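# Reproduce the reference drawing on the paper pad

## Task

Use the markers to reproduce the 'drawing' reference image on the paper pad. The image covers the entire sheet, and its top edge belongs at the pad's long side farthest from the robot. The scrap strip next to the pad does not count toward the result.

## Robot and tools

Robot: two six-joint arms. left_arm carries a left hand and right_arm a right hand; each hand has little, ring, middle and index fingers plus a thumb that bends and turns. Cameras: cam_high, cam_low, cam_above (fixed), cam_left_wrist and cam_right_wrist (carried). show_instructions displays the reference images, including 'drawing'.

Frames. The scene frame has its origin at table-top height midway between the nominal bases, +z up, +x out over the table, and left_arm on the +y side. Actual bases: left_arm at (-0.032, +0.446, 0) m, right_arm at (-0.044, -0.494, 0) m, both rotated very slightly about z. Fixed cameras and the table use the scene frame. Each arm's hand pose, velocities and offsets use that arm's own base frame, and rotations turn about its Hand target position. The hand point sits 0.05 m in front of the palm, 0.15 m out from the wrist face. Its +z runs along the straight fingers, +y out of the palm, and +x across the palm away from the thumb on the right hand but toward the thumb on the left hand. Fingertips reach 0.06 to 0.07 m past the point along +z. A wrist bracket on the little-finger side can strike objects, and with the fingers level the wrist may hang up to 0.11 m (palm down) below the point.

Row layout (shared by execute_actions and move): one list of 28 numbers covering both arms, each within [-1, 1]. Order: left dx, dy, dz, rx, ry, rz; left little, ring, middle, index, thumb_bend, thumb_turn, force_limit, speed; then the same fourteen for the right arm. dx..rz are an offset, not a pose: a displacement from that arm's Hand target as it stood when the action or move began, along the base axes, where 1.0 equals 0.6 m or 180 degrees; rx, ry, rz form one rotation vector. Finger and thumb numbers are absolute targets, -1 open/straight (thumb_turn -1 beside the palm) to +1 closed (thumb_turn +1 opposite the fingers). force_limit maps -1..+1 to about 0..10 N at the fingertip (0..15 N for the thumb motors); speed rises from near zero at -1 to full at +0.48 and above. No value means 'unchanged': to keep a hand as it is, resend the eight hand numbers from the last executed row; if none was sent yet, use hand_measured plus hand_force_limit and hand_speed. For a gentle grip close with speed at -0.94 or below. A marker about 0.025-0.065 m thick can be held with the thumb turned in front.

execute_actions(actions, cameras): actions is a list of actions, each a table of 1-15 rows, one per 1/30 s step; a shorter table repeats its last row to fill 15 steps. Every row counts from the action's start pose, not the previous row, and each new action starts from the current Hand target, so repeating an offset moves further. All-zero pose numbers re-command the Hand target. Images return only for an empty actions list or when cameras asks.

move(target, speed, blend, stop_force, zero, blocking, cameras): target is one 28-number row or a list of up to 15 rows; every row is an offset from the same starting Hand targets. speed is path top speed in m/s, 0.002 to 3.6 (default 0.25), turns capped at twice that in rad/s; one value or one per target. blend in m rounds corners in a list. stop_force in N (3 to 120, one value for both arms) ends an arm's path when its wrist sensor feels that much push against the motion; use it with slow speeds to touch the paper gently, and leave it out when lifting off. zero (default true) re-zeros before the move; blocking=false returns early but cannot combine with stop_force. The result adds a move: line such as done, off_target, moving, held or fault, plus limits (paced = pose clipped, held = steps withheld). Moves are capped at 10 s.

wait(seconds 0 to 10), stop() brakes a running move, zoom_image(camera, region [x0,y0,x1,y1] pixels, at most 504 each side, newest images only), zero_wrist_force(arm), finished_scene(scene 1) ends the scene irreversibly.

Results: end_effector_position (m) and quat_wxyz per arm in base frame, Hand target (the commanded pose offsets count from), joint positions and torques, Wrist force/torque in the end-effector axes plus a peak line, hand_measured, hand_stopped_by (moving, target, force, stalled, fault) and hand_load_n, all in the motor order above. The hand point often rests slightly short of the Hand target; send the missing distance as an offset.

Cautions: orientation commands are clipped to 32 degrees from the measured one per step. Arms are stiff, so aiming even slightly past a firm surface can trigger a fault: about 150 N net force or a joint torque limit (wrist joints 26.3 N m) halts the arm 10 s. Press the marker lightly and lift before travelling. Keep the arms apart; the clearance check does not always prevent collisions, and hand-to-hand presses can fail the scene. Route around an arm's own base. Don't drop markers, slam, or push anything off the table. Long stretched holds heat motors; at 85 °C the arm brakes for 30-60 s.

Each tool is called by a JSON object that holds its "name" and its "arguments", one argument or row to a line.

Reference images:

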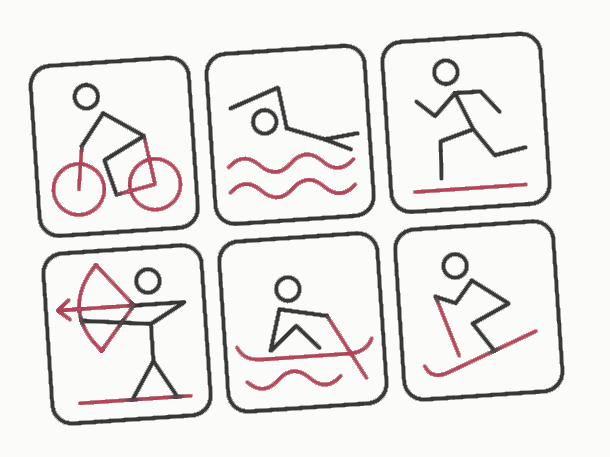

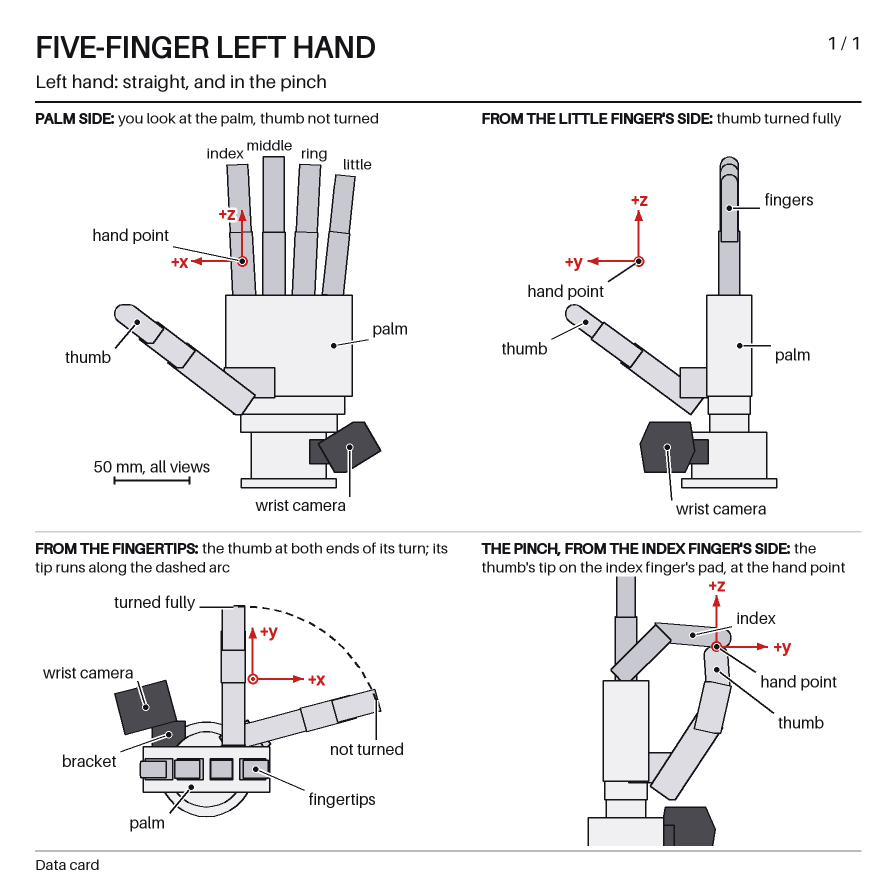

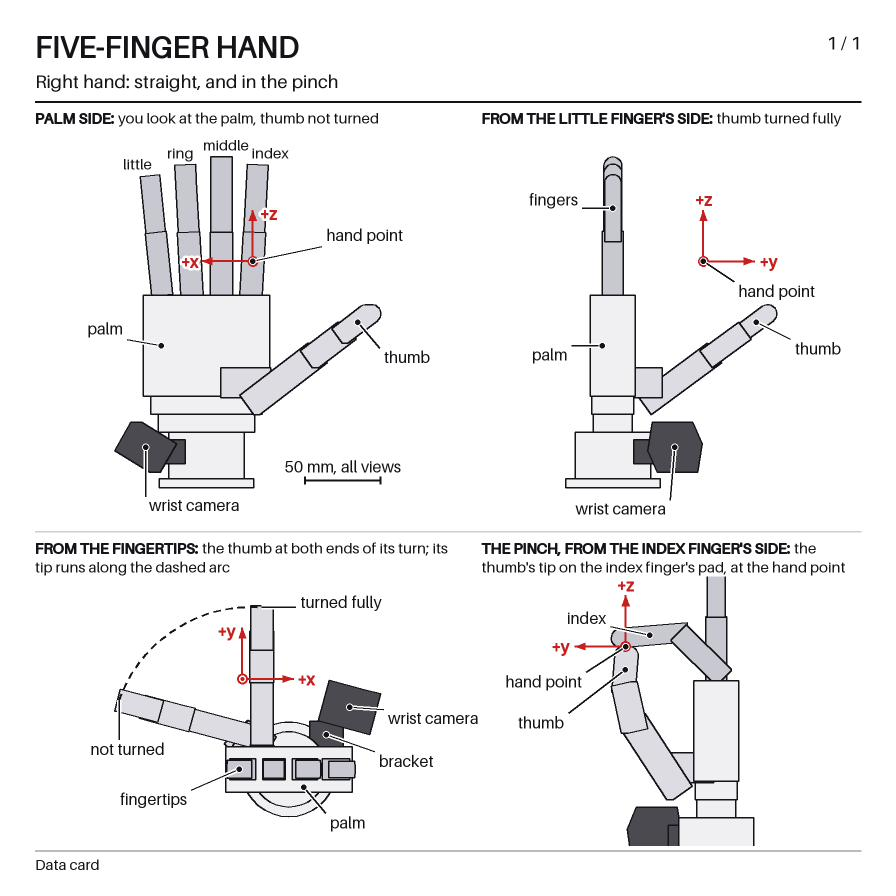

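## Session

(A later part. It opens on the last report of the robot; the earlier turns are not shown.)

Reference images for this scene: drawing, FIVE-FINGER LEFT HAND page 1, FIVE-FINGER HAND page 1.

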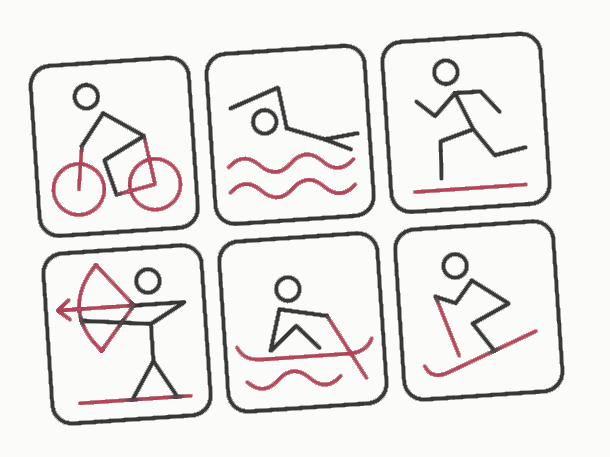

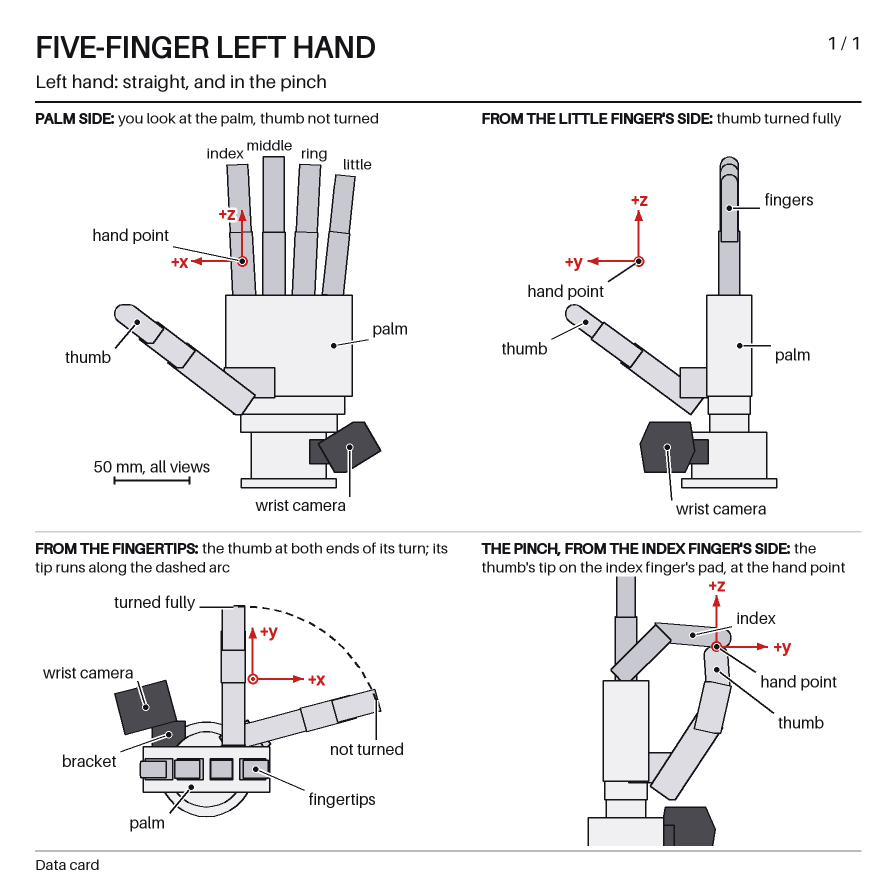

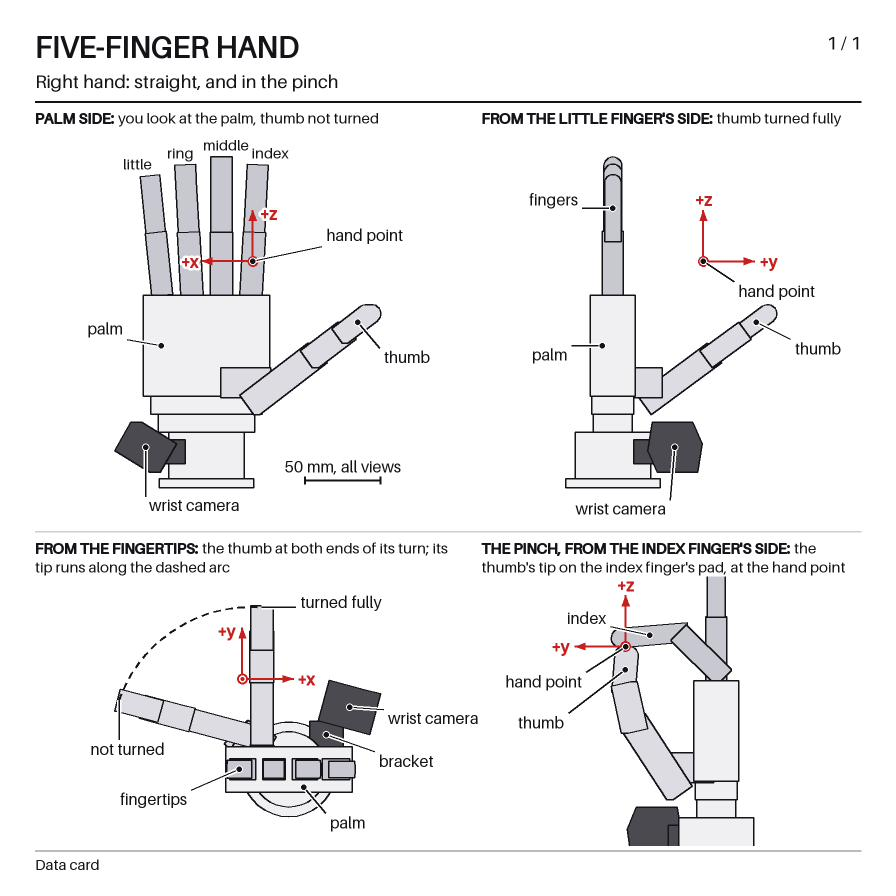

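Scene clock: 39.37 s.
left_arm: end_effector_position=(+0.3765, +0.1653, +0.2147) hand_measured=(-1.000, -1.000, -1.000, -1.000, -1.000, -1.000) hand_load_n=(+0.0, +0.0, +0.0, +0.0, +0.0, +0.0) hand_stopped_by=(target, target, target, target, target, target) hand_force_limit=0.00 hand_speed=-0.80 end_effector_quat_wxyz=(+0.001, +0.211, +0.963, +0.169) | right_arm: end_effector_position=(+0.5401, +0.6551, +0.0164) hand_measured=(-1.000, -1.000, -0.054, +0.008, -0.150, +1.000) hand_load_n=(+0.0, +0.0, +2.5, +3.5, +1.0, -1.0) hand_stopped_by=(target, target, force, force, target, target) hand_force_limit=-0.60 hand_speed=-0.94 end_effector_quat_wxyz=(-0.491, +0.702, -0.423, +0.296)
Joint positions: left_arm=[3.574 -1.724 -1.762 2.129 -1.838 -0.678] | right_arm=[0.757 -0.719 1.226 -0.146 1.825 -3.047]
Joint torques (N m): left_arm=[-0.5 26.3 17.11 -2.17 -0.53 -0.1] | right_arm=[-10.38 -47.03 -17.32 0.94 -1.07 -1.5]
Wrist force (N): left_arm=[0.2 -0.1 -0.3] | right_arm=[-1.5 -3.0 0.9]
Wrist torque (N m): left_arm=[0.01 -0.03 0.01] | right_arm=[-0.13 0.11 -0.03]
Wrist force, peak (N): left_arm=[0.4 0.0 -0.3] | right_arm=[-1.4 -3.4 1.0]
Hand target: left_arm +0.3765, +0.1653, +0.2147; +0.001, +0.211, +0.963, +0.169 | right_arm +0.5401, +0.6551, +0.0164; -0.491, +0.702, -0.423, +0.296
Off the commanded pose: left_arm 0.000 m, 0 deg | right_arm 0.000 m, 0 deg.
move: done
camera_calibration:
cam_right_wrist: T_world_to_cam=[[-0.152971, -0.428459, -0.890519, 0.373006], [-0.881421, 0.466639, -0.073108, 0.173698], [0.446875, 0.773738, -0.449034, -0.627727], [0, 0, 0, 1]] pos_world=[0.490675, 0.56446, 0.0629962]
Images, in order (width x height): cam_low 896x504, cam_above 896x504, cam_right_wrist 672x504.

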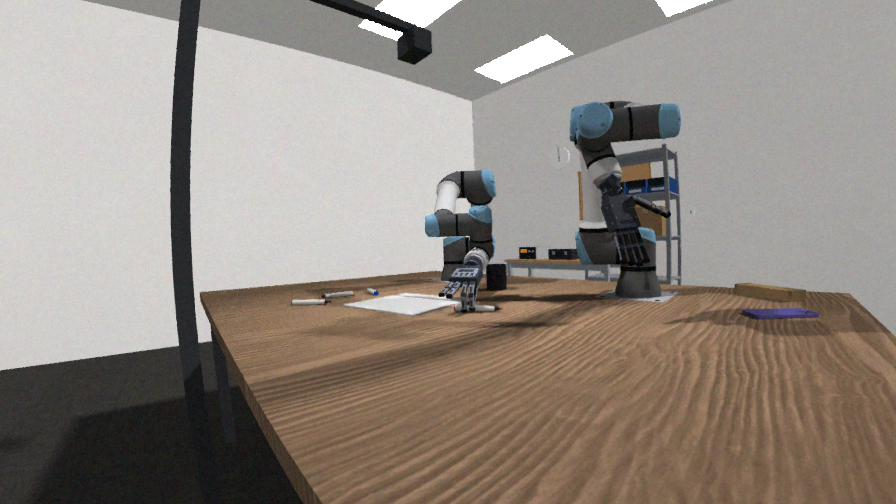

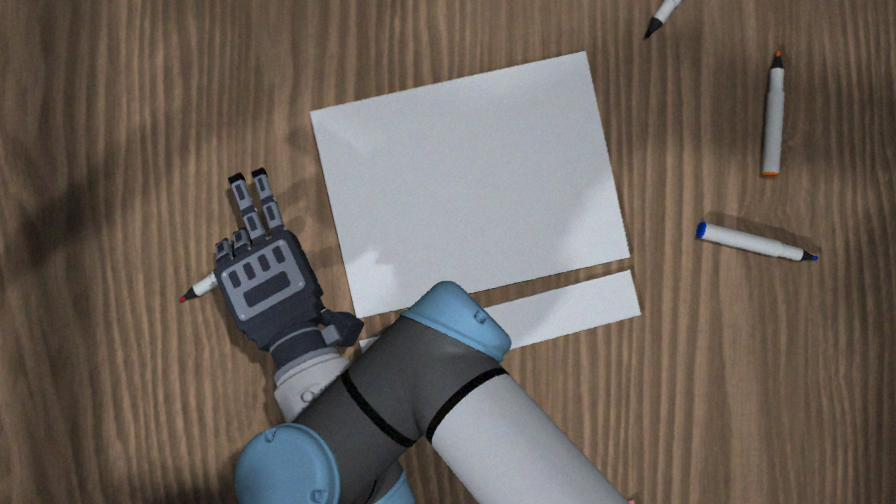

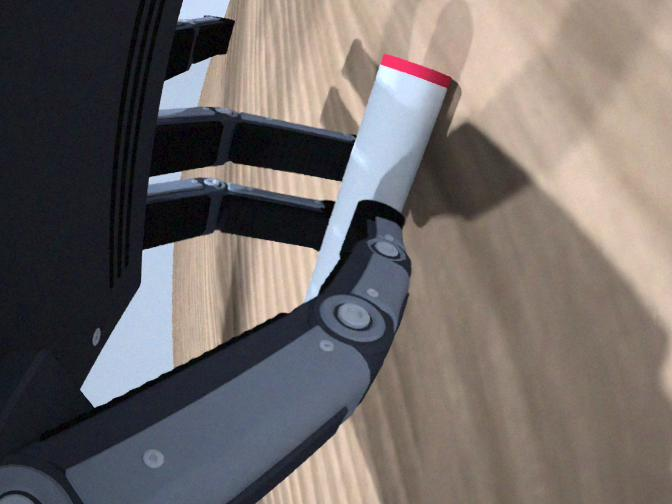

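{"name": "move", "arguments": {
  "target": [0,0,0,0,0,0,-1,-1,-1,-1,-1,-1,0,-0.8,0,0,0,0,0,0,-1,-1,0.5,0.5,-0.15,1,0.2,-0.94]
}}

{"name": "move", "arguments": {
  "target": [0,0,0,0,0,0,-1,-1,-1,-1,-1,-1,0,-0.8,0,0,0.2,0,0,0,-1,-1,0.5,0.5,-0.15,1,0.2,-0.94],
  "speed": 0.08,
  "cameras": ["cam_right_wrist","cam_low","cam_high"]
}}

{"name": "zoom_image", "arguments": {
  "camera": "cam_low",
  "region": [400, 200, 550, 300]
}}

Scene clock: 40.60 s.
left_arm: end_effector_position=(+0.3765, +0.1653, +0.2147) hand_measured=(-1.000, -1.000, -1.000, -1.000, -1.000, -1.000) hand_load_n=(+0.0, +0.0, +0.0, +0.0, +0.0, +0.0) hand_stopped_by=(target, target, target, target, target, target) hand_force_limit=0.00 hand_speed=-0.80 end_effector_quat_wxyz=(+0.001, +0.211, +0.963, +0.169) | right_arm: end_effector_position=(+0.5401, +0.6551, +0.0164) hand_measured=(-1.000, -1.000, -0.034, +0.018, -0.150, +1.000) hand_load_n=(+0.0, +0.0, +5.0, +7.0, +3.0, -2.0) hand_stopped_by=(target, target, force, force, target, target) hand_force_limit=0.20 hand_speed=-0.94 end_effector_quat_wxyz=(-0.491, +0.702, -0.423, +0.296)
Joint positions: left_arm=[3.574 -1.724 -1.762 2.129 -1.838 -0.678] | right_arm=[0.757 -0.719 1.226 -0.146 1.825 -3.047]
Joint torques (N m): left_arm=[-0.12 26.74 17.28 -2.21 -0.71 -0.11] | right_arm=[-8.84 -46.44 -11.58 2.07 -0.87 -1.51]
Wrist force (N): left_arm=[0.1 0.1 0.1] | right_arm=[-1.8 -5.7 2.2]
Wrist torque (N m): left_arm=[0.01 -0.01 0.00] | right_arm=[-0.04 0.06 -0.08]
Wrist force, peak (N): left_arm=[-0.4 -0.2 -0.3] | right_arm=[-2.1 -5.9 2.2]
Hand target: left_arm +0.3765, +0.1653, +0.2147; +0.001, +0.211, +0.963, +0.169 | right_arm +0.5401, +0.6551, +0.0164; -0.491, +0.702, -0.423, +0.296
Off the commanded pose: left_arm 0.000 m, 0 deg | right_arm 0.000 m, 0 deg.
move: done

Scene clock: 42.43 s.
left_arm: end_effector_position=(+0.3765, +0.1653, +0.2147) hand_measured=(-1.000, -1.000, -1.000, -1.000, -1.000, -1.000) hand_load_n=(+0.0, +0.0, +0.0, +0.0, +0.0, +0.0) hand_stopped_by=(target, target, target, target, target, target) hand_force_limit=0.00 hand_speed=-0.80 end_effector_quat_wxyz=(+0.001, +0.211, +0.963, +0.169) | right_arm: end_effector_position=(+0.5401, +0.6551, +0.1365) hand_measured=(-1.000, -1.000, -0.034, +0.018, -0.150, +1.000) hand_load_n=(+0.0, +0.0, +0.0, +7.0, +3.5, -2.5) hand_stopped_by=(target, target, force, force, target, target) hand_force_limit=0.20 hand_speed=-0.94 end_effector_quat_wxyz=(-0.491, +0.702, -0.423, +0.296)
Joint positions: left_arm=[3.574 -1.724 -1.762 2.129 -1.838 -0.678] | right_arm=[0.757 -0.836 1.109 0.088 1.825 -3.047]
Joint torques (N m): left_arm=[-0.72 26.38 16.95 -2.11 -0.84 -0.09] | right_arm=[-7.16 -45.56 -16.24 -2.58 -0.51 -0.79]
Wrist force (N): left_arm=[0.0 -0.2 -0.2] | right_arm=[-1.4 -0.1 0.8]
Wrist torque (N m): left_arm=[-0.02 0.00 0.00] | right_arm=[-0.15 0.07 0.03]
Wrist force, peak (N): left_arm=[-0.4 0.1 -0.4] | right_arm=[-2.0 -6.0 1.8]
Hand target: left_arm +0.3765, +0.1653, +0.2147; +0.001, +0.211, +0.963, +0.169 | right_arm +0.5401, +0.6551, +0.1364; -0.491, +0.702, -0.423, +0.296
Off the commanded pose: left_arm 0.000 m, 0 deg | right_arm 0.000 m, 0 deg.
move: done
camera_calibration:
cam_right_wrist: T_world_to_cam=[[-0.152934, -0.428478, -0.890515, 0.479861], [-0.881427, 0.466622, -0.0731456, 0.18249], [0.446875, 0.773738, -0.449034, -0.573843], [0, 0, 0, 1]] pos_world=[0.490675, 0.56446, 0.182996]
Images, in order (width x height): cam_high 896x504, cam_low 896x504, cam_right_wrist 672x504.

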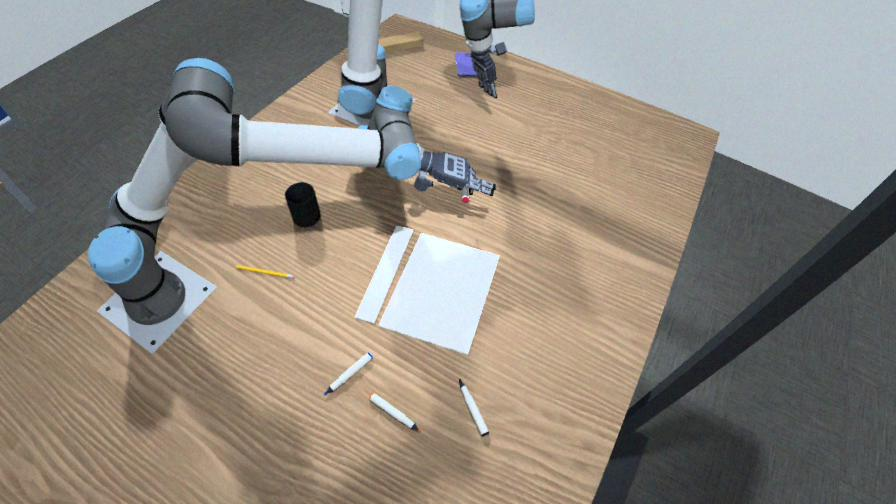

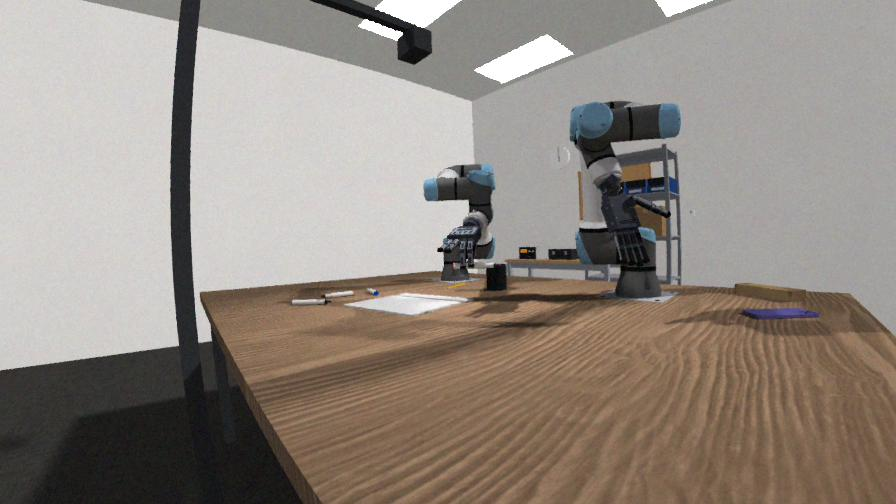

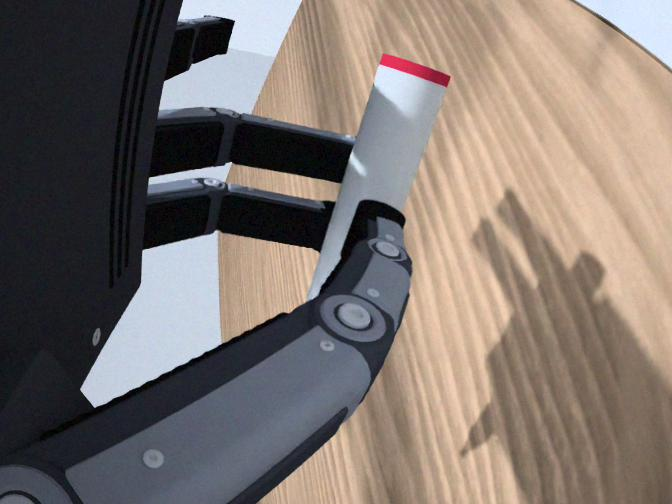

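Scaled by 3.360.

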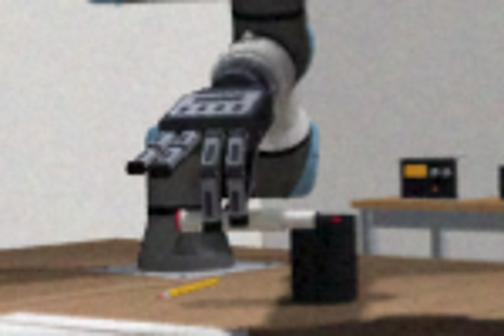

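{"name": "move", "arguments": {
  "target": [0,0,0,0,0,0,-1,-1,-1,-1,-1,-1,0,-0.8,0,0,0,0,0,0,-1,-1,0.6,0.5,-0.15,1,-0.1,-0.94],
  "cameras": ["cam_right_wrist"]
}}

Scene clock: 43.70 s.
left_arm: end_effector_position=(+0.3765, +0.1653, +0.2147) hand_measured=(-1.000, -1.000, -1.000, -1.000, -1.000, -1.000) hand_load_n=(+0.0, +0.0, +0.0, +0.0, -0.5, +0.0) hand_stopped_by=(target, target, target, target, target, target) hand_force_limit=0.00 hand_speed=-0.80 end_effector_quat_wxyz=(+0.001, +0.211, +0.963, +0.169) | right_arm: end_effector_position=(+0.5401, +0.6551, +0.1364) hand_measured=(-1.000, -1.000, -0.002, +0.018, -0.152, +1.000) hand_load_n=(+0.0, +0.0, +4.5, +7.0, +5.0, +0.0) hand_stopped_by=(target, target, force, force, target, target) hand_force_limit=-0.10 hand_speed=-0.94 end_effector_quat_wxyz=(-0.491, +0.702, -0.423, +0.296)
Joint positions: left_arm=[3.574 -1.724 -1.762 2.129 -1.838 -0.678] | right_arm=[0.757 -0.836 1.109 0.088 1.825 -3.047]
Joint torques (N m): left_arm=[-0.38 26.04 17.39 -2.29 -0.71 -0.12] | right_arm=[-5.58 -45.93 -14.62 1.29 0.79 1.41]
Wrist force (N): left_arm=[0.1 0.3 0.0] | right_arm=[-1.4 -0.2 0.9]
Wrist torque (N m): left_arm=[0.03 -0.01 -0.01] | right_arm=[-0.18 0.07 0.02]
Wrist force, peak (N): left_arm=[-0.1 0.3 -0.5] | right_arm=[-1.6 -0.6 1.1]
Hand target: left_arm +0.3765, +0.1653, +0.2147; +0.001, +0.211, +0.963, +0.169 | right_arm +0.5401, +0.6551, +0.1364; -0.491, +0.702, -0.423, +0.296
Off the commanded pose: left_arm 0.000 m, 0 deg | right_arm 0.000 m, 0 deg.
move: done
camera_calibration:
cam_right_wrist: T_world_to_cam=[[-0.152971, -0.428459, -0.890519, 0.479779], [-0.881421, 0.466639, -0.073108, 0.182463], [0.446875, 0.773738, -0.449034, -0.573888], [0, 0, 0, 1]] pos_world=[0.490675, 0.56446, 0.182896]
Images, in order (width x height): cam_right_wrist 672x504.

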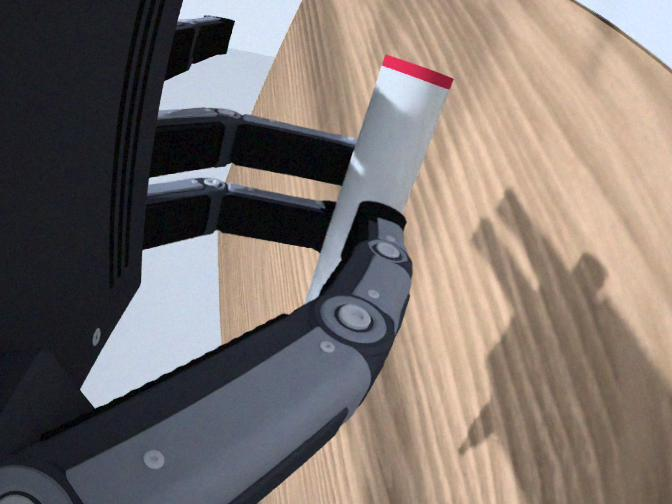

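{"name": "move", "arguments": {
  "target": [0,0,0,0,0,0,-1,-1,-1,-1,-1,-1,0,-0.8,-0.1057,-0.4675,0.056,-0.3348,-0.3839,0.1832,-1,-1,0.6,0.5,-0.15,1,-0.1,-0.94],
  "speed": 0.3,
  "cameras": ["all"]
}}

{"name": "zoom_image", "arguments": {
  "camera": "cam_high",
  "region": [300, 150, 520, 370]
}}

Scene clock: 52.77 s.
left_arm: end_effector_position=(+0.3765, +0.1653, +0.2147) hand_measured=(-1.000, -1.000, -1.000, -1.000, -1.000, -1.000) hand_load_n=(+0.0, +0.0, +0.0, +0.0, +0.0, +0.0) hand_stopped_by=(target, target, target, target, target, target) hand_force_limit=0.00 hand_speed=-0.80 end_effector_quat_wxyz=(+0.001, +0.211, +0.963, +0.169) | right_arm: end_effector_position=(+0.4767, +0.3746, +0.1701) hand_measured=(-1.000, -1.000, -0.002, +0.018, -0.152, +1.000) hand_load_n=(+0.0, +0.0, +4.5, +7.0, +5.0, +0.0) hand_stopped_by=(target, target, force, force, target, target) hand_force_limit=-0.10 hand_speed=-0.94 end_effector_quat_wxyz=(-0.299, +0.641, +0.299, +0.641)
Joint positions: left_arm=[3.574 -1.724 -1.762 2.129 -1.838 -0.678] | right_arm=[0.296 -1.448 2.257 -0.809 0.995 -4.712]
Joint torques (N m): left_arm=[-0.24 26.07 17.37 -2.18 -0.88 -0.1] | right_arm=[-0.01 -17.87 -13.11 0.5 -1.49 -1.53]
Wrist force (N): left_arm=[0.0 0.2 -0.3] | right_arm=[-4.4 -2.5 -0.5]
Wrist torque (N m): left_arm=[0.05 0.00 -0.01] | right_arm=[-0.17 0.31 -0.55]
Wrist force, peak (N): left_arm=[-0.3 0.0 -0.7] | right_arm=[-4.8 -2.6 -0.1]
Hand target: left_arm +0.3765, +0.1653, +0.2147; +0.001, +0.211, +0.963, +0.169 | right_arm +0.4767, +0.3746, +0.1700; -0.299, +0.641, +0.299, +0.641
Off the commanded pose: left_arm 0.000 m, 0 deg | right_arm 0.000 m, 0 deg.
move: done
camera_calibration:
cam_right_wrist: T_world_to_cam=[[0.721919, -0.619914, 0.307473, -0.169252], [-0.12351, -0.55264, -0.824218, 0.408182], [0.680866, 0.557042, -0.475527, -0.339288], [0, 0, 0, 1]] pos_world=[0.403611, 0.309654, 0.227131]

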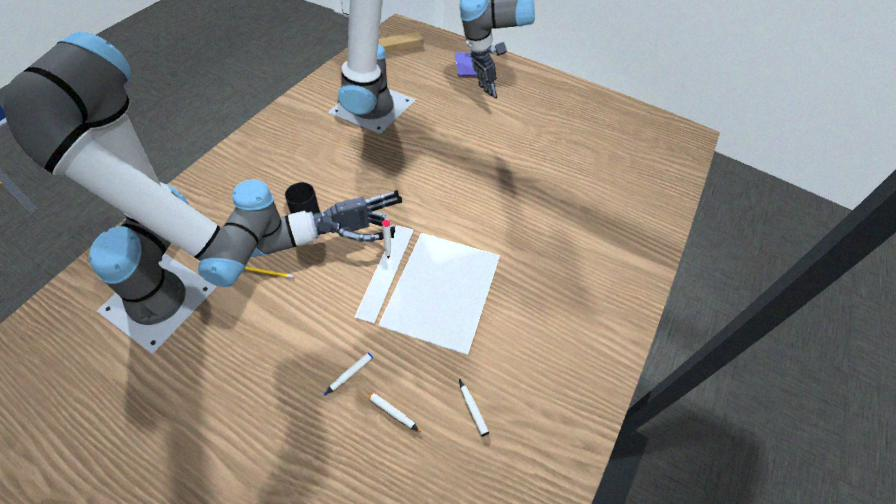

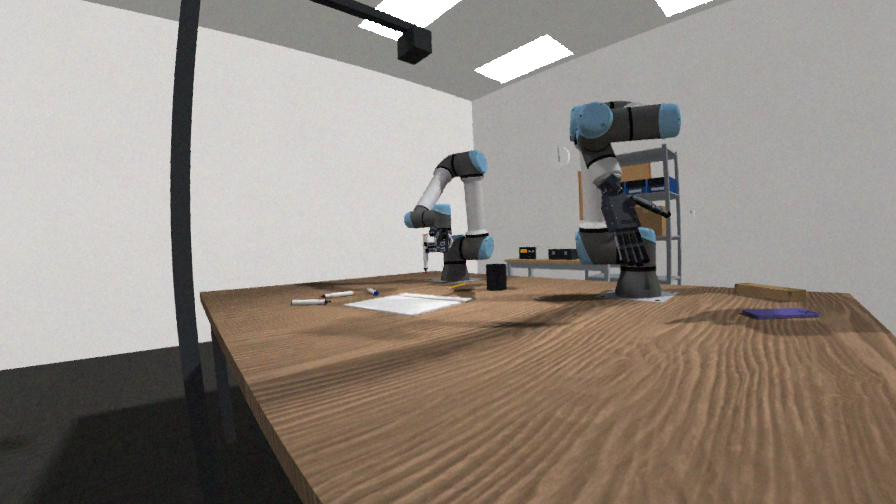

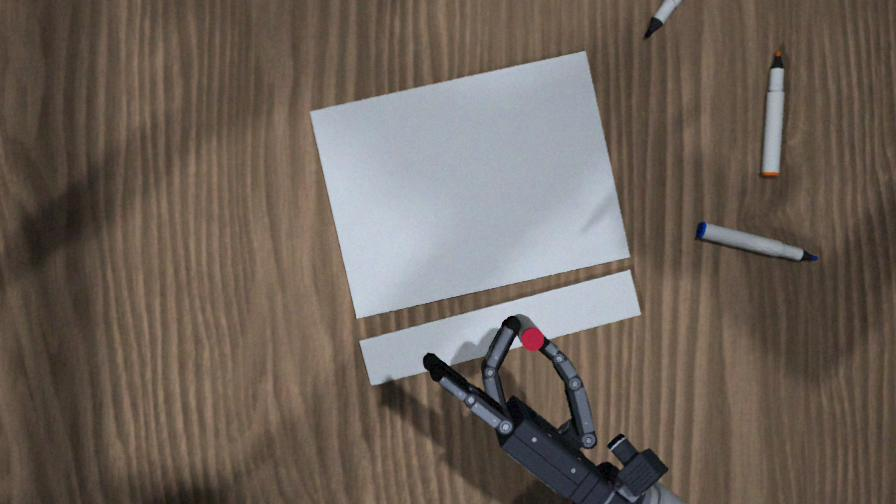

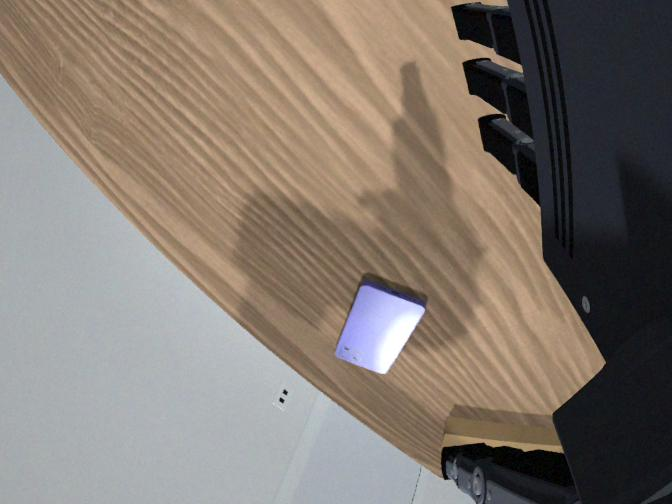

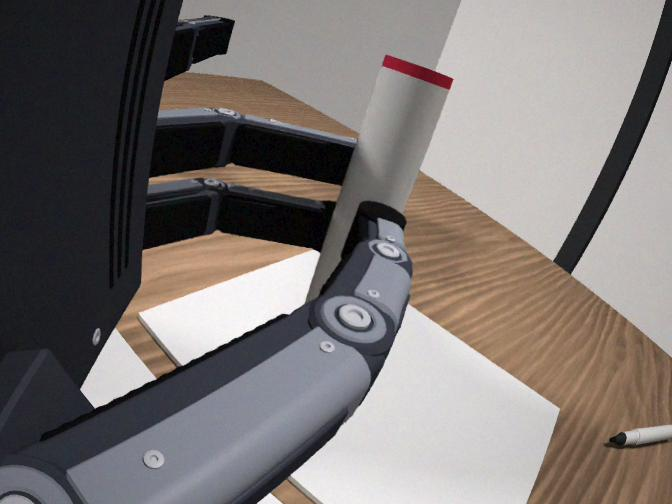

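Scaled by 2.291.

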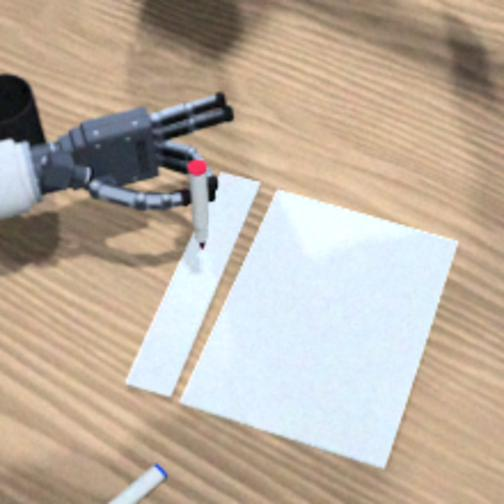

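{"name": "zero_wrist_force", "arguments": {
  "arm": "right_arm"
}}

{"name": "move", "arguments": {
  "target": [
    [0,0,0,0,0,0,-1,-1,-1,-1,-1,-1,0,-0.8,-0.032,0.0025,-0.1167,0,0,0,-1,-1,0.6,0.5,-0.15,1,-0.1,-0.94]
  ],
  "speed": 0.12,
  "cameras": ["cam_high"]
}}

{"name": "zoom_image", "arguments": {
  "camera": "cam_high",
  "region": [330, 200, 450, 300]
}}

{"name": "move", "arguments": {
  "target": [
    [0,0,0,0,0,0,-1,-1,-1,-1,-1,-1,0,-0.8,0,0,-0.05,0,0,0,-1,-1,0.6,0.5,-0.15,1,-0.1,-0.94]
  ],
  "speed": 0.01,
  "stop_force": 3
}}

Wrist force sensor zeroed.

Scene clock: 55.07 s.
left_arm: end_effector_position=(+0.3765, +0.1653, +0.2147) hand_measured=(-1.000, -1.000, -1.000, -1.000, -1.000, -1.000) hand_load_n=(+0.0, +0.0, -0.5, +0.0, +0.0, +0.0) hand_stopped_by=(target, target, target, target, target, target) hand_force_limit=0.00 hand_speed=-0.80 end_effector_quat_wxyz=(+0.001, +0.211, +0.963, +0.169) | right_arm: end_effector_position=(+0.4574, +0.3761, +0.1000) hand_measured=(-1.000, -1.000, -0.002, +0.018, -0.152, +1.000) hand_load_n=(+0.0, +0.0, +4.5, +7.0, +5.0, +0.0) hand_stopped_by=(target, target, force, force, target, target) hand_force_limit=-0.10 hand_speed=-0.94 end_effector_quat_wxyz=(-0.299, +0.641, +0.299, +0.641)
Joint positions: left_arm=[3.574 -1.724 -1.762 2.129 -1.838 -0.678] | right_arm=[0.319 -1.298 2.353 -1.055 1.018 -4.712]
Joint torques (N m): left_arm=[-0.24 26.74 17.44 -2.25 -0.75 -0.04] | right_arm=[-11.96 -20.08 -15.23 -2.22 -1.39 1.43]
Wrist force (N, zeroed by zero_wrist_force on right_arm): left_arm=[-0.3 0.0 -0.1] | right_arm=[0.1 -0.4 0.1]
Wrist torque (N m, zeroed by zero_wrist_force on right_arm): left_arm=[0.01 0.04 -0.01] | right_arm=[-0.07 0.03 0.09]
Wrist force, peak (N, zeroed by zero_wrist_force on right_arm): left_arm=[0.1 0.1 -0.5] | right_arm=[1.1 -0.1 0.6]
Hand target: left_arm +0.3765, +0.1653, +0.2147; +0.001, +0.211, +0.963, +0.169 | right_arm +0.4575, +0.3761, +0.1000; -0.299, +0.641, +0.299, +0.641
Off the commanded pose: left_arm 0.000 m, 0 deg | right_arm 0.000 m, 0 deg.
move: done
Images, in order (width x height): cam_high 896x504.

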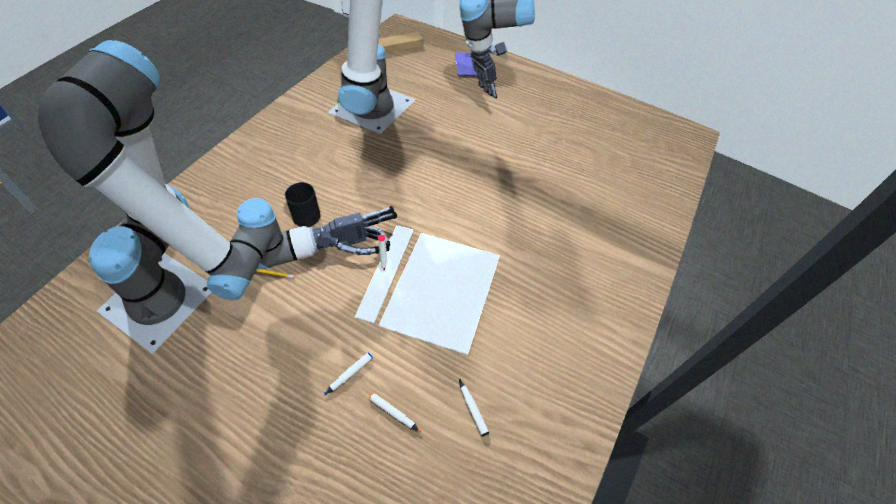

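Scaled by 4.200.

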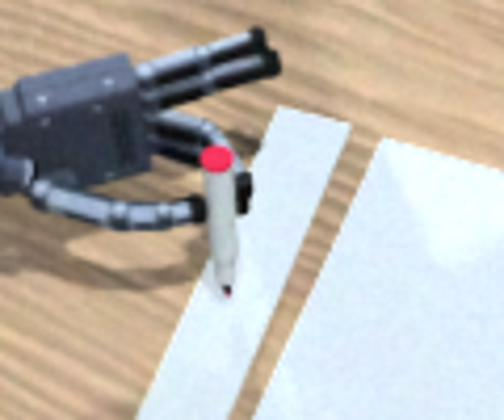

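Scene clock: 57.33 s.
left_arm: end_effector_position=(+0.3765, +0.1653, +0.2147) hand_measured=(-1.000, -1.000, -1.000, -1.000, -1.000, -1.000) hand_load_n=(+0.0, +0.0, +0.0, +0.0, -0.5, -0.5) hand_stopped_by=(target, target, target, target, target, target) hand_force_limit=0.00 hand_speed=-0.80 end_effector_quat_wxyz=(+0.001, +0.211, +0.963, +0.169) | right_arm: end_effector_position=(+0.4575, +0.3761, +0.0869) hand_measured=(-1.000, -1.000, -0.002, +0.018, -0.152, +1.000) hand_load_n=(+0.0, +0.0, +4.5, +7.0, +5.0, -1.0) hand_stopped_by=(target, target, force, force, target, target) hand_force_limit=-0.10 hand_speed=-0.94 end_effector_quat_wxyz=(-0.299, +0.641, +0.299, +0.641)
Joint positions: left_arm=[3.574 -1.724 -1.762 2.129 -1.838 -0.678] | right_arm=[0.319 -1.26 2.36 -1.101 1.018 -4.712]
Joint torques (N m): left_arm=[-0.88 26.54 17.57 -2.3 -0.75 0] | right_arm=[-9.98 -31.26 -16.55 -1.14 -0.61 -0.65]
Wrist force (N, zeroed by zero_wrist_force on right_arm): left_arm=[0.0 0.3 -0.2] | right_arm=[2.8 -0.6 0.5]
Wrist torque (N m, zeroed by zero_wrist_force on right_arm): left_arm=[0.06 0.00 -0.01] | right_arm=[-0.10 0.01 0.08]
Wrist force, peak (N, zeroed by zero_wrist_force on right_arm): left_arm=[-0.4 -0.3 -0.2] | right_arm=[5.4 -0.7 0.5]
Hand target: left_arm +0.3765, +0.1653, +0.2147; +0.001, +0.211, +0.963, +0.169 | right_arm +0.4575, +0.3761, +0.0870; -0.299, +0.641, +0.299, +0.641 (not the last commanded pose)
Off the commanded pose: left_arm 0.000 m, 0 deg | right_arm 0.017 m, 0 deg.
move: contact (right_arm)

{"name": "move", "arguments": {
  "target": [
    [0,0,0,0,0,0,-1,-1,-1,-1,-1,-1,0,-0.8,0.0351,-0.163,0,0,0,0,-1,-1,0.6,0.5,-0.15,1,-0.1,-0.94]
  ],
  "speed": 0.04
}}

{"name": "move", "arguments": {
  "target": [
    [0,0,0,0,0,0,-1,-1,-1,-1,-1,-1,0,-0.8,0,0,0.02,0,0,0,-1,-1,0.6,0.5,-0.15,1,-0.1,-0.94],
    [0,0,0,0,0,0,-1,-1,-1,-1,-1,-1,0,-0.8,-0.15,0.0,0.05,0,0,0,-1,-1,0.6,0.5,-0.15,1,-0.1,-0.94]
  ],
  "speed": 0.2,
  "cameras": ["cam_above","cam_high"]
}}

{"name": "zoom_image", "arguments": {
  "camera": "cam_above",
  "region": [450, 250, 650, 350]
}}

Scene clock: 60.80 s.
left_arm: end_effector_position=(+0.3765, +0.1653, +0.2147) hand_measured=(-1.000, -1.000, -1.000, -1.000, -1.000, -1.000) hand_load_n=(+0.0, +0.0, +0.0, +0.0, +0.0, +0.0) hand_stopped_by=(target, target, target, target, target, target) hand_force_limit=0.00 hand_speed=-0.80 end_effector_quat_wxyz=(+0.001, +0.211, +0.963, +0.169) | right_arm: end_effector_position=(+0.4785, +0.2782, +0.0870) hand_measured=(-1.000, -1.000, -0.002, +0.018, -0.152, +1.000) hand_load_n=(+0.0, +0.0, +3.5, +8.5, +5.0, +0.0) hand_stopped_by=(target, target, force, force, target, target) hand_force_limit=-0.10 hand_speed=-0.94 end_effector_quat_wxyz=(-0.299, +0.641, +0.299, +0.641)
Joint positions: left_arm=[3.574 -1.724 -1.762 2.129 -1.838 -0.678] | right_arm=[-0.03 -1.321 2.464 -1.143 0.669 -4.712]
Joint torques (N m): left_arm=[-0.31 26.49 17.72 -2.37 -0.77 -0.07] | right_arm=[10.54 -14.92 -15.41 -0.94 1.2 1.7]
Wrist force (N, zeroed by zero_wrist_force on right_arm): left_arm=[0.0 -0.1 -0.3] | right_arm=[2.8 -0.4 0.7]
Wrist torque (N m, zeroed by zero_wrist_force on right_arm): left_arm=[0.00 0.00 0.00] | right_arm=[-0.01 0.06 0.10]
Wrist force, peak (N, zeroed by zero_wrist_force on right_arm): left_arm=[0.2 0.5 -0.3] | right_arm=[3.9 -0.6 0.5]
Hand target: left_arm +0.3765, +0.1653, +0.2147; +0.001, +0.211, +0.963, +0.169 | right_arm +0.4786, +0.2783, +0.0870; -0.299, +0.641, +0.299, +0.641
Off the commanded pose: left_arm 0.000 m, 0 deg | right_arm 0.000 m, 0 deg.
move: done

Scene clock: 62.33 s.
left_arm: end_effector_position=(+0.3765, +0.1653, +0.2147) hand_measured=(-1.000, -1.000, -1.000, -1.000, -1.000, -1.000) hand_load_n=(+0.0, +0.0, +0.0, +0.0, +0.0, +0.0) hand_stopped_by=(target, target, target, target, target, target) hand_force_limit=0.00 hand_speed=-0.80 end_effector_quat_wxyz=(+0.001, +0.211, +0.963, +0.169) | right_arm: end_effector_position=(+0.3887, +0.2782, +0.1170) hand_measured=(-1.000, -1.000, -0.002, +0.018, -0.152, +1.000) hand_load_n=(+0.0, +0.0, +4.0, +7.0, +5.0, +0.0) hand_stopped_by=(target, target, force, force, target, target) hand_force_limit=-0.10 hand_speed=-0.94 end_effector_quat_wxyz=(-0.299, +0.641, +0.299, +0.641)
Joint positions: left_arm=[3.574 -1.724 -1.762 2.129 -1.838 -0.678] | right_arm=[-0.045 -1.619 2.666 -1.047 0.654 -4.712]
Joint torques (N m): left_arm=[-0.29 27.31 17.74 -2.33 -0.83 -0.2] | right_arm=[11.28 -18.06 -3.6 -2.79 1.2 -1.56]
Wrist force (N, zeroed by zero_wrist_force on right_arm): left_arm=[0.1 0.0 -0.3] | right_arm=[0.4 0.2 0.6]
Wrist torque (N m, zeroed by zero_wrist_force on right_arm): left_arm=[0.02 -0.01 0.00] | right_arm=[-0.04 -0.05 0.07]
Wrist force, peak (N, zeroed by zero_wrist_force on right_arm): left_arm=[0.0 0.1 -0.6] | right_arm=[2.7 -0.7 0.7]
Hand target: left_arm +0.3765, +0.1653, +0.2147; +0.001, +0.211, +0.963, +0.169 | right_arm +0.3886, +0.2783, +0.1170; -0.299, +0.641, +0.299, +0.641
Off the commanded pose: left_arm 0.000 m, 0 deg | right_arm 0.000 m, 0 deg.
move: done
Images, in order (width x height): cam_high 896x504, cam_above 896x504.

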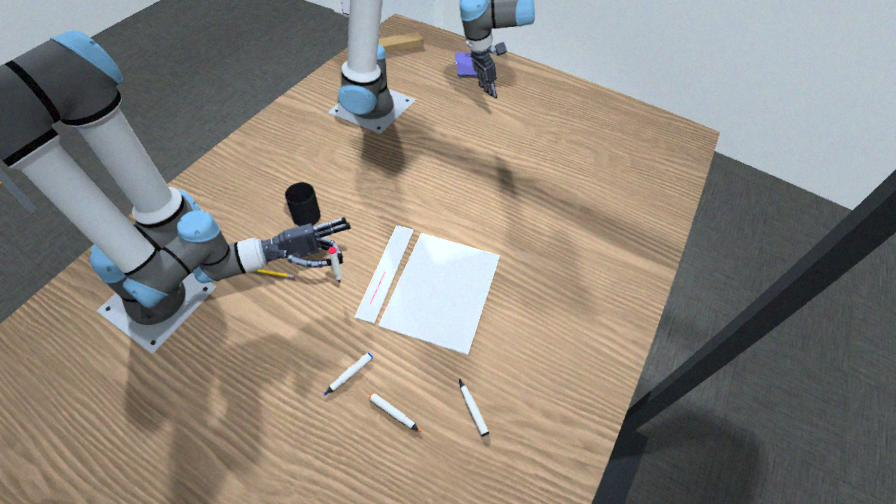

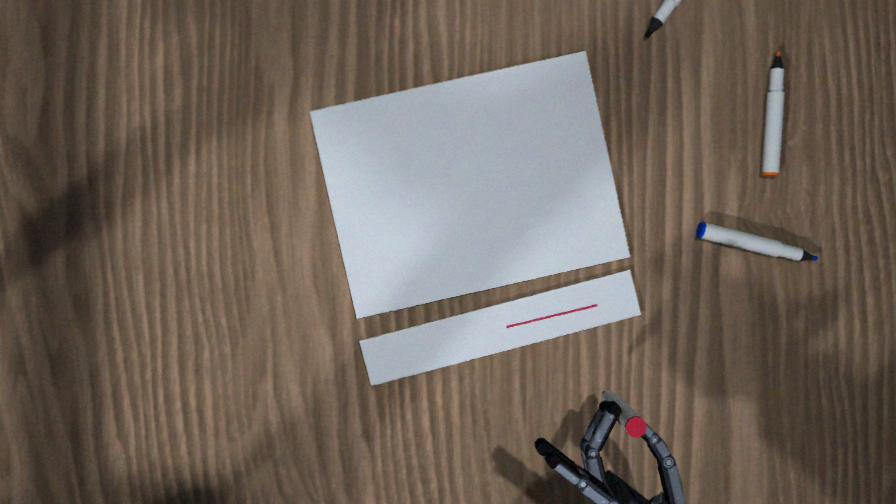

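Scaled by 2.520.

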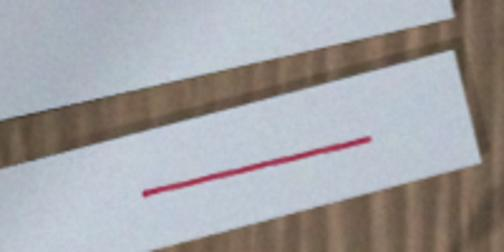

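{"name": "zoom_image", "arguments": {
  "camera": "cam_above",
  "region": [290, 90, 350, 130]
}}

{"name": "zoom_image", "arguments": {
  "camera": "cam_above",
  "region": [560, 30, 620, 70]
}}

{"name": "zoom_image", "arguments": {
  "camera": "cam_above",
  "region": [590, 240, 650, 280]
}}

{"name": "zoom_image", "arguments": {
  "camera": "cam_above",
  "region": [330, 300, 390, 340]
}}

{"name": "zoom_image", "arguments": {
  "camera": "cam_above",
  "region": [500, 290, 560, 330]
}}

{"name": "zoom_image", "arguments": {
  "camera": "cam_above",
  "region": [560, 290, 620, 330]
}}

Scaled by 8.400.

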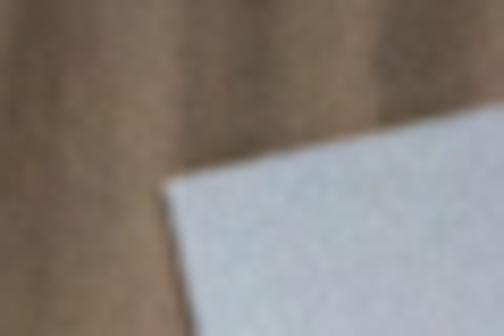

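Scaled by 8.400.

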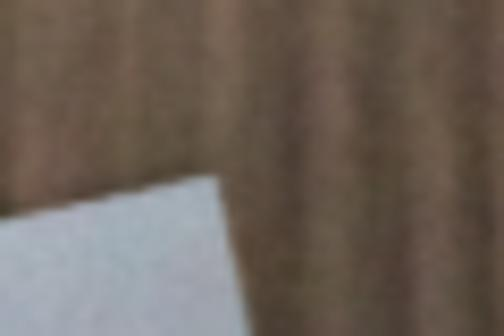

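Scaled by 8.400.

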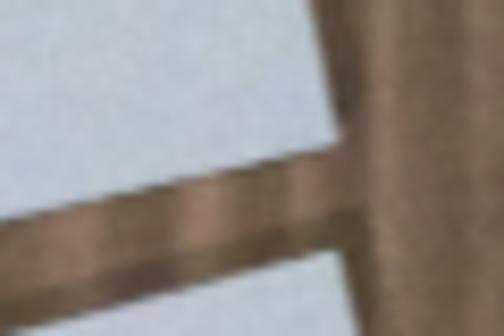

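Scaled by 8.400.

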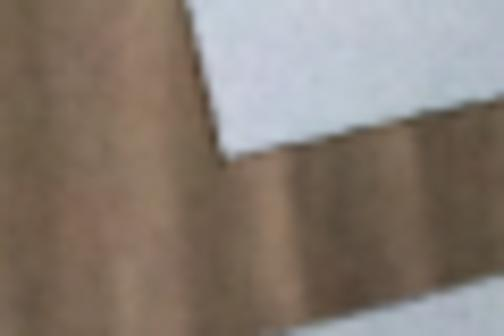

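Scaled by 8.400.

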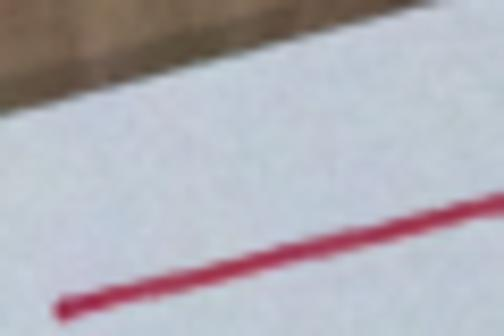

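Scaled by 8.400.

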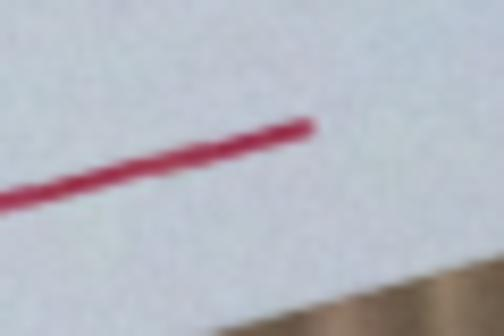

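{"name": "move", "arguments": {
  "target": [
    [0,0,0,0,0,0,-1,-1,-1,-1,-1,-1,0,-0.8,0.19375,0.37997,-0.02,0,0,0,-1,-1,0.6,0.5,-0.15,1,-0.1,-0.94]
  ],
  "speed": 0.2
}}

{"name": "move", "arguments": {
  "target": [
    [0,0,0,0,0,0,-1,-1,-1,-1,-1,-1,0,-0.8,0,0,-0.05,0,0,0,-1,-1,0.6,0.5,-0.15,1,-0.1,-0.94]
  ],
  "speed": 0.015,
  "stop_force": 3
}}

Scene clock: 72.73 s.
left_arm: end_effector_position=(+0.3765, +0.1653, +0.2147) hand_measured=(-1.000, -1.000, -1.000, -1.000, -1.000, -1.000) hand_load_n=(+0.0, +0.5, +0.0, +0.0, +0.0, +0.0) hand_stopped_by=(target, target, target, target, target, target) hand_force_limit=0.00 hand_speed=-0.80 end_effector_quat_wxyz=(+0.001, +0.211, +0.963, +0.169) | right_arm: end_effector_position=(+0.5047, +0.5062, +0.1050) hand_measured=(-1.000, -1.000, -0.002, +0.018, -0.152, +1.000) hand_load_n=(-0.5, +0.0, +4.0, +7.0, +4.5, +0.0) hand_stopped_by=(target, target, force, force, target, target) hand_force_limit=-0.10 hand_speed=-0.94 end_effector_quat_wxyz=(-0.299, +0.641, +0.299, +0.641)
Joint positions: left_arm=[3.574 -1.724 -1.762 2.129 -1.838 -0.678] | right_arm=[0.578 -1.093 1.983 -0.889 1.276 -4.712]
Joint torques (N m): left_arm=[-0.17 27.9 18.47 -2.3 -0.88 0.02] | right_arm=[-5.62 -29.87 -22.32 -2.58 0.31 -1.18]
Wrist force (N, zeroed by zero_wrist_force on right_arm): left_arm=[0.3 0.2 -0.3] | right_arm=[-0.1 -0.3 0.3]
Wrist torque (N m, zeroed by zero_wrist_force on right_arm): left_arm=[0.05 -0.04 0.01] | right_arm=[-0.07 0.04 0.16]
Wrist force, peak (N, zeroed by zero_wrist_force on right_arm): left_arm=[0.3 0.3 -0.4] | right_arm=[0.2 -0.6 2.2]
Hand target: left_arm +0.3765, +0.1653, +0.2147; +0.001, +0.211, +0.963, +0.169 | right_arm +0.5048, +0.5062, +0.1050; -0.299, +0.641, +0.299, +0.641
Off the commanded pose: left_arm 0.000 m, 0 deg | right_arm 0.000 m, 0 deg.
move: done

Scene clock: 74.93 s.
left_arm: end_effector_position=(+0.3765, +0.1653, +0.2147) hand_measured=(-1.000, -1.000, -1.000, -1.000, -1.000, -1.000) hand_load_n=(+0.0, +0.0, +0.0, +0.0, +0.0, +0.0) hand_stopped_by=(target, target, target, target, target, target) hand_force_limit=0.00 hand_speed=-0.80 end_effector_quat_wxyz=(+0.001, +0.211, +0.963, +0.169) | right_arm: end_effector_position=(+0.5048, +0.5063, +0.0869) hand_measured=(-1.000, -1.000, -0.002, +0.018, -0.152, +1.000) hand_load_n=(+0.0, +0.0, +4.0, +7.0, +4.5, -1.5) hand_stopped_by=(target, target, force, force, target, target) hand_force_limit=-0.10 hand_speed=-0.94 end_effector_quat_wxyz=(-0.299, +0.641, +0.299, +0.641)
Joint positions: left_arm=[3.574 -1.724 -1.762 2.129 -1.838 -0.678] | right_arm=[0.578 -1.057 1.99 -0.933 1.276 -4.712]
Joint torques (N m): left_arm=[-0.34 27.64 17.85 -2.43 -0.88 -0.12] | right_arm=[-9.4 -40.32 -20 -2.53 0.8 0.73]
Wrist force (N, zeroed by zero_wrist_force on right_arm): left_arm=[-0.1 0.0 -0.2] | right_arm=[2.9 -0.2 0.7]
Wrist torque (N m, zeroed by zero_wrist_force on right_arm): left_arm=[0.01 0.01 -0.01] | right_arm=[-0.04 0.01 0.19]
Wrist force, peak (N, zeroed by zero_wrist_force on right_arm): left_arm=[0.1 0.0 -0.6] | right_arm=[6.6 -0.4 1.3]
Hand target: left_arm +0.3765, +0.1653, +0.2147; +0.001, +0.211, +0.963, +0.169 | right_arm +0.5048, +0.5063, +0.0869; -0.299, +0.641, +0.299, +0.641 (not the last commanded pose)
Off the commanded pose: left_arm 0.000 m, 0 deg | right_arm 0.012 m, 0 deg.
move: contact (right_arm)


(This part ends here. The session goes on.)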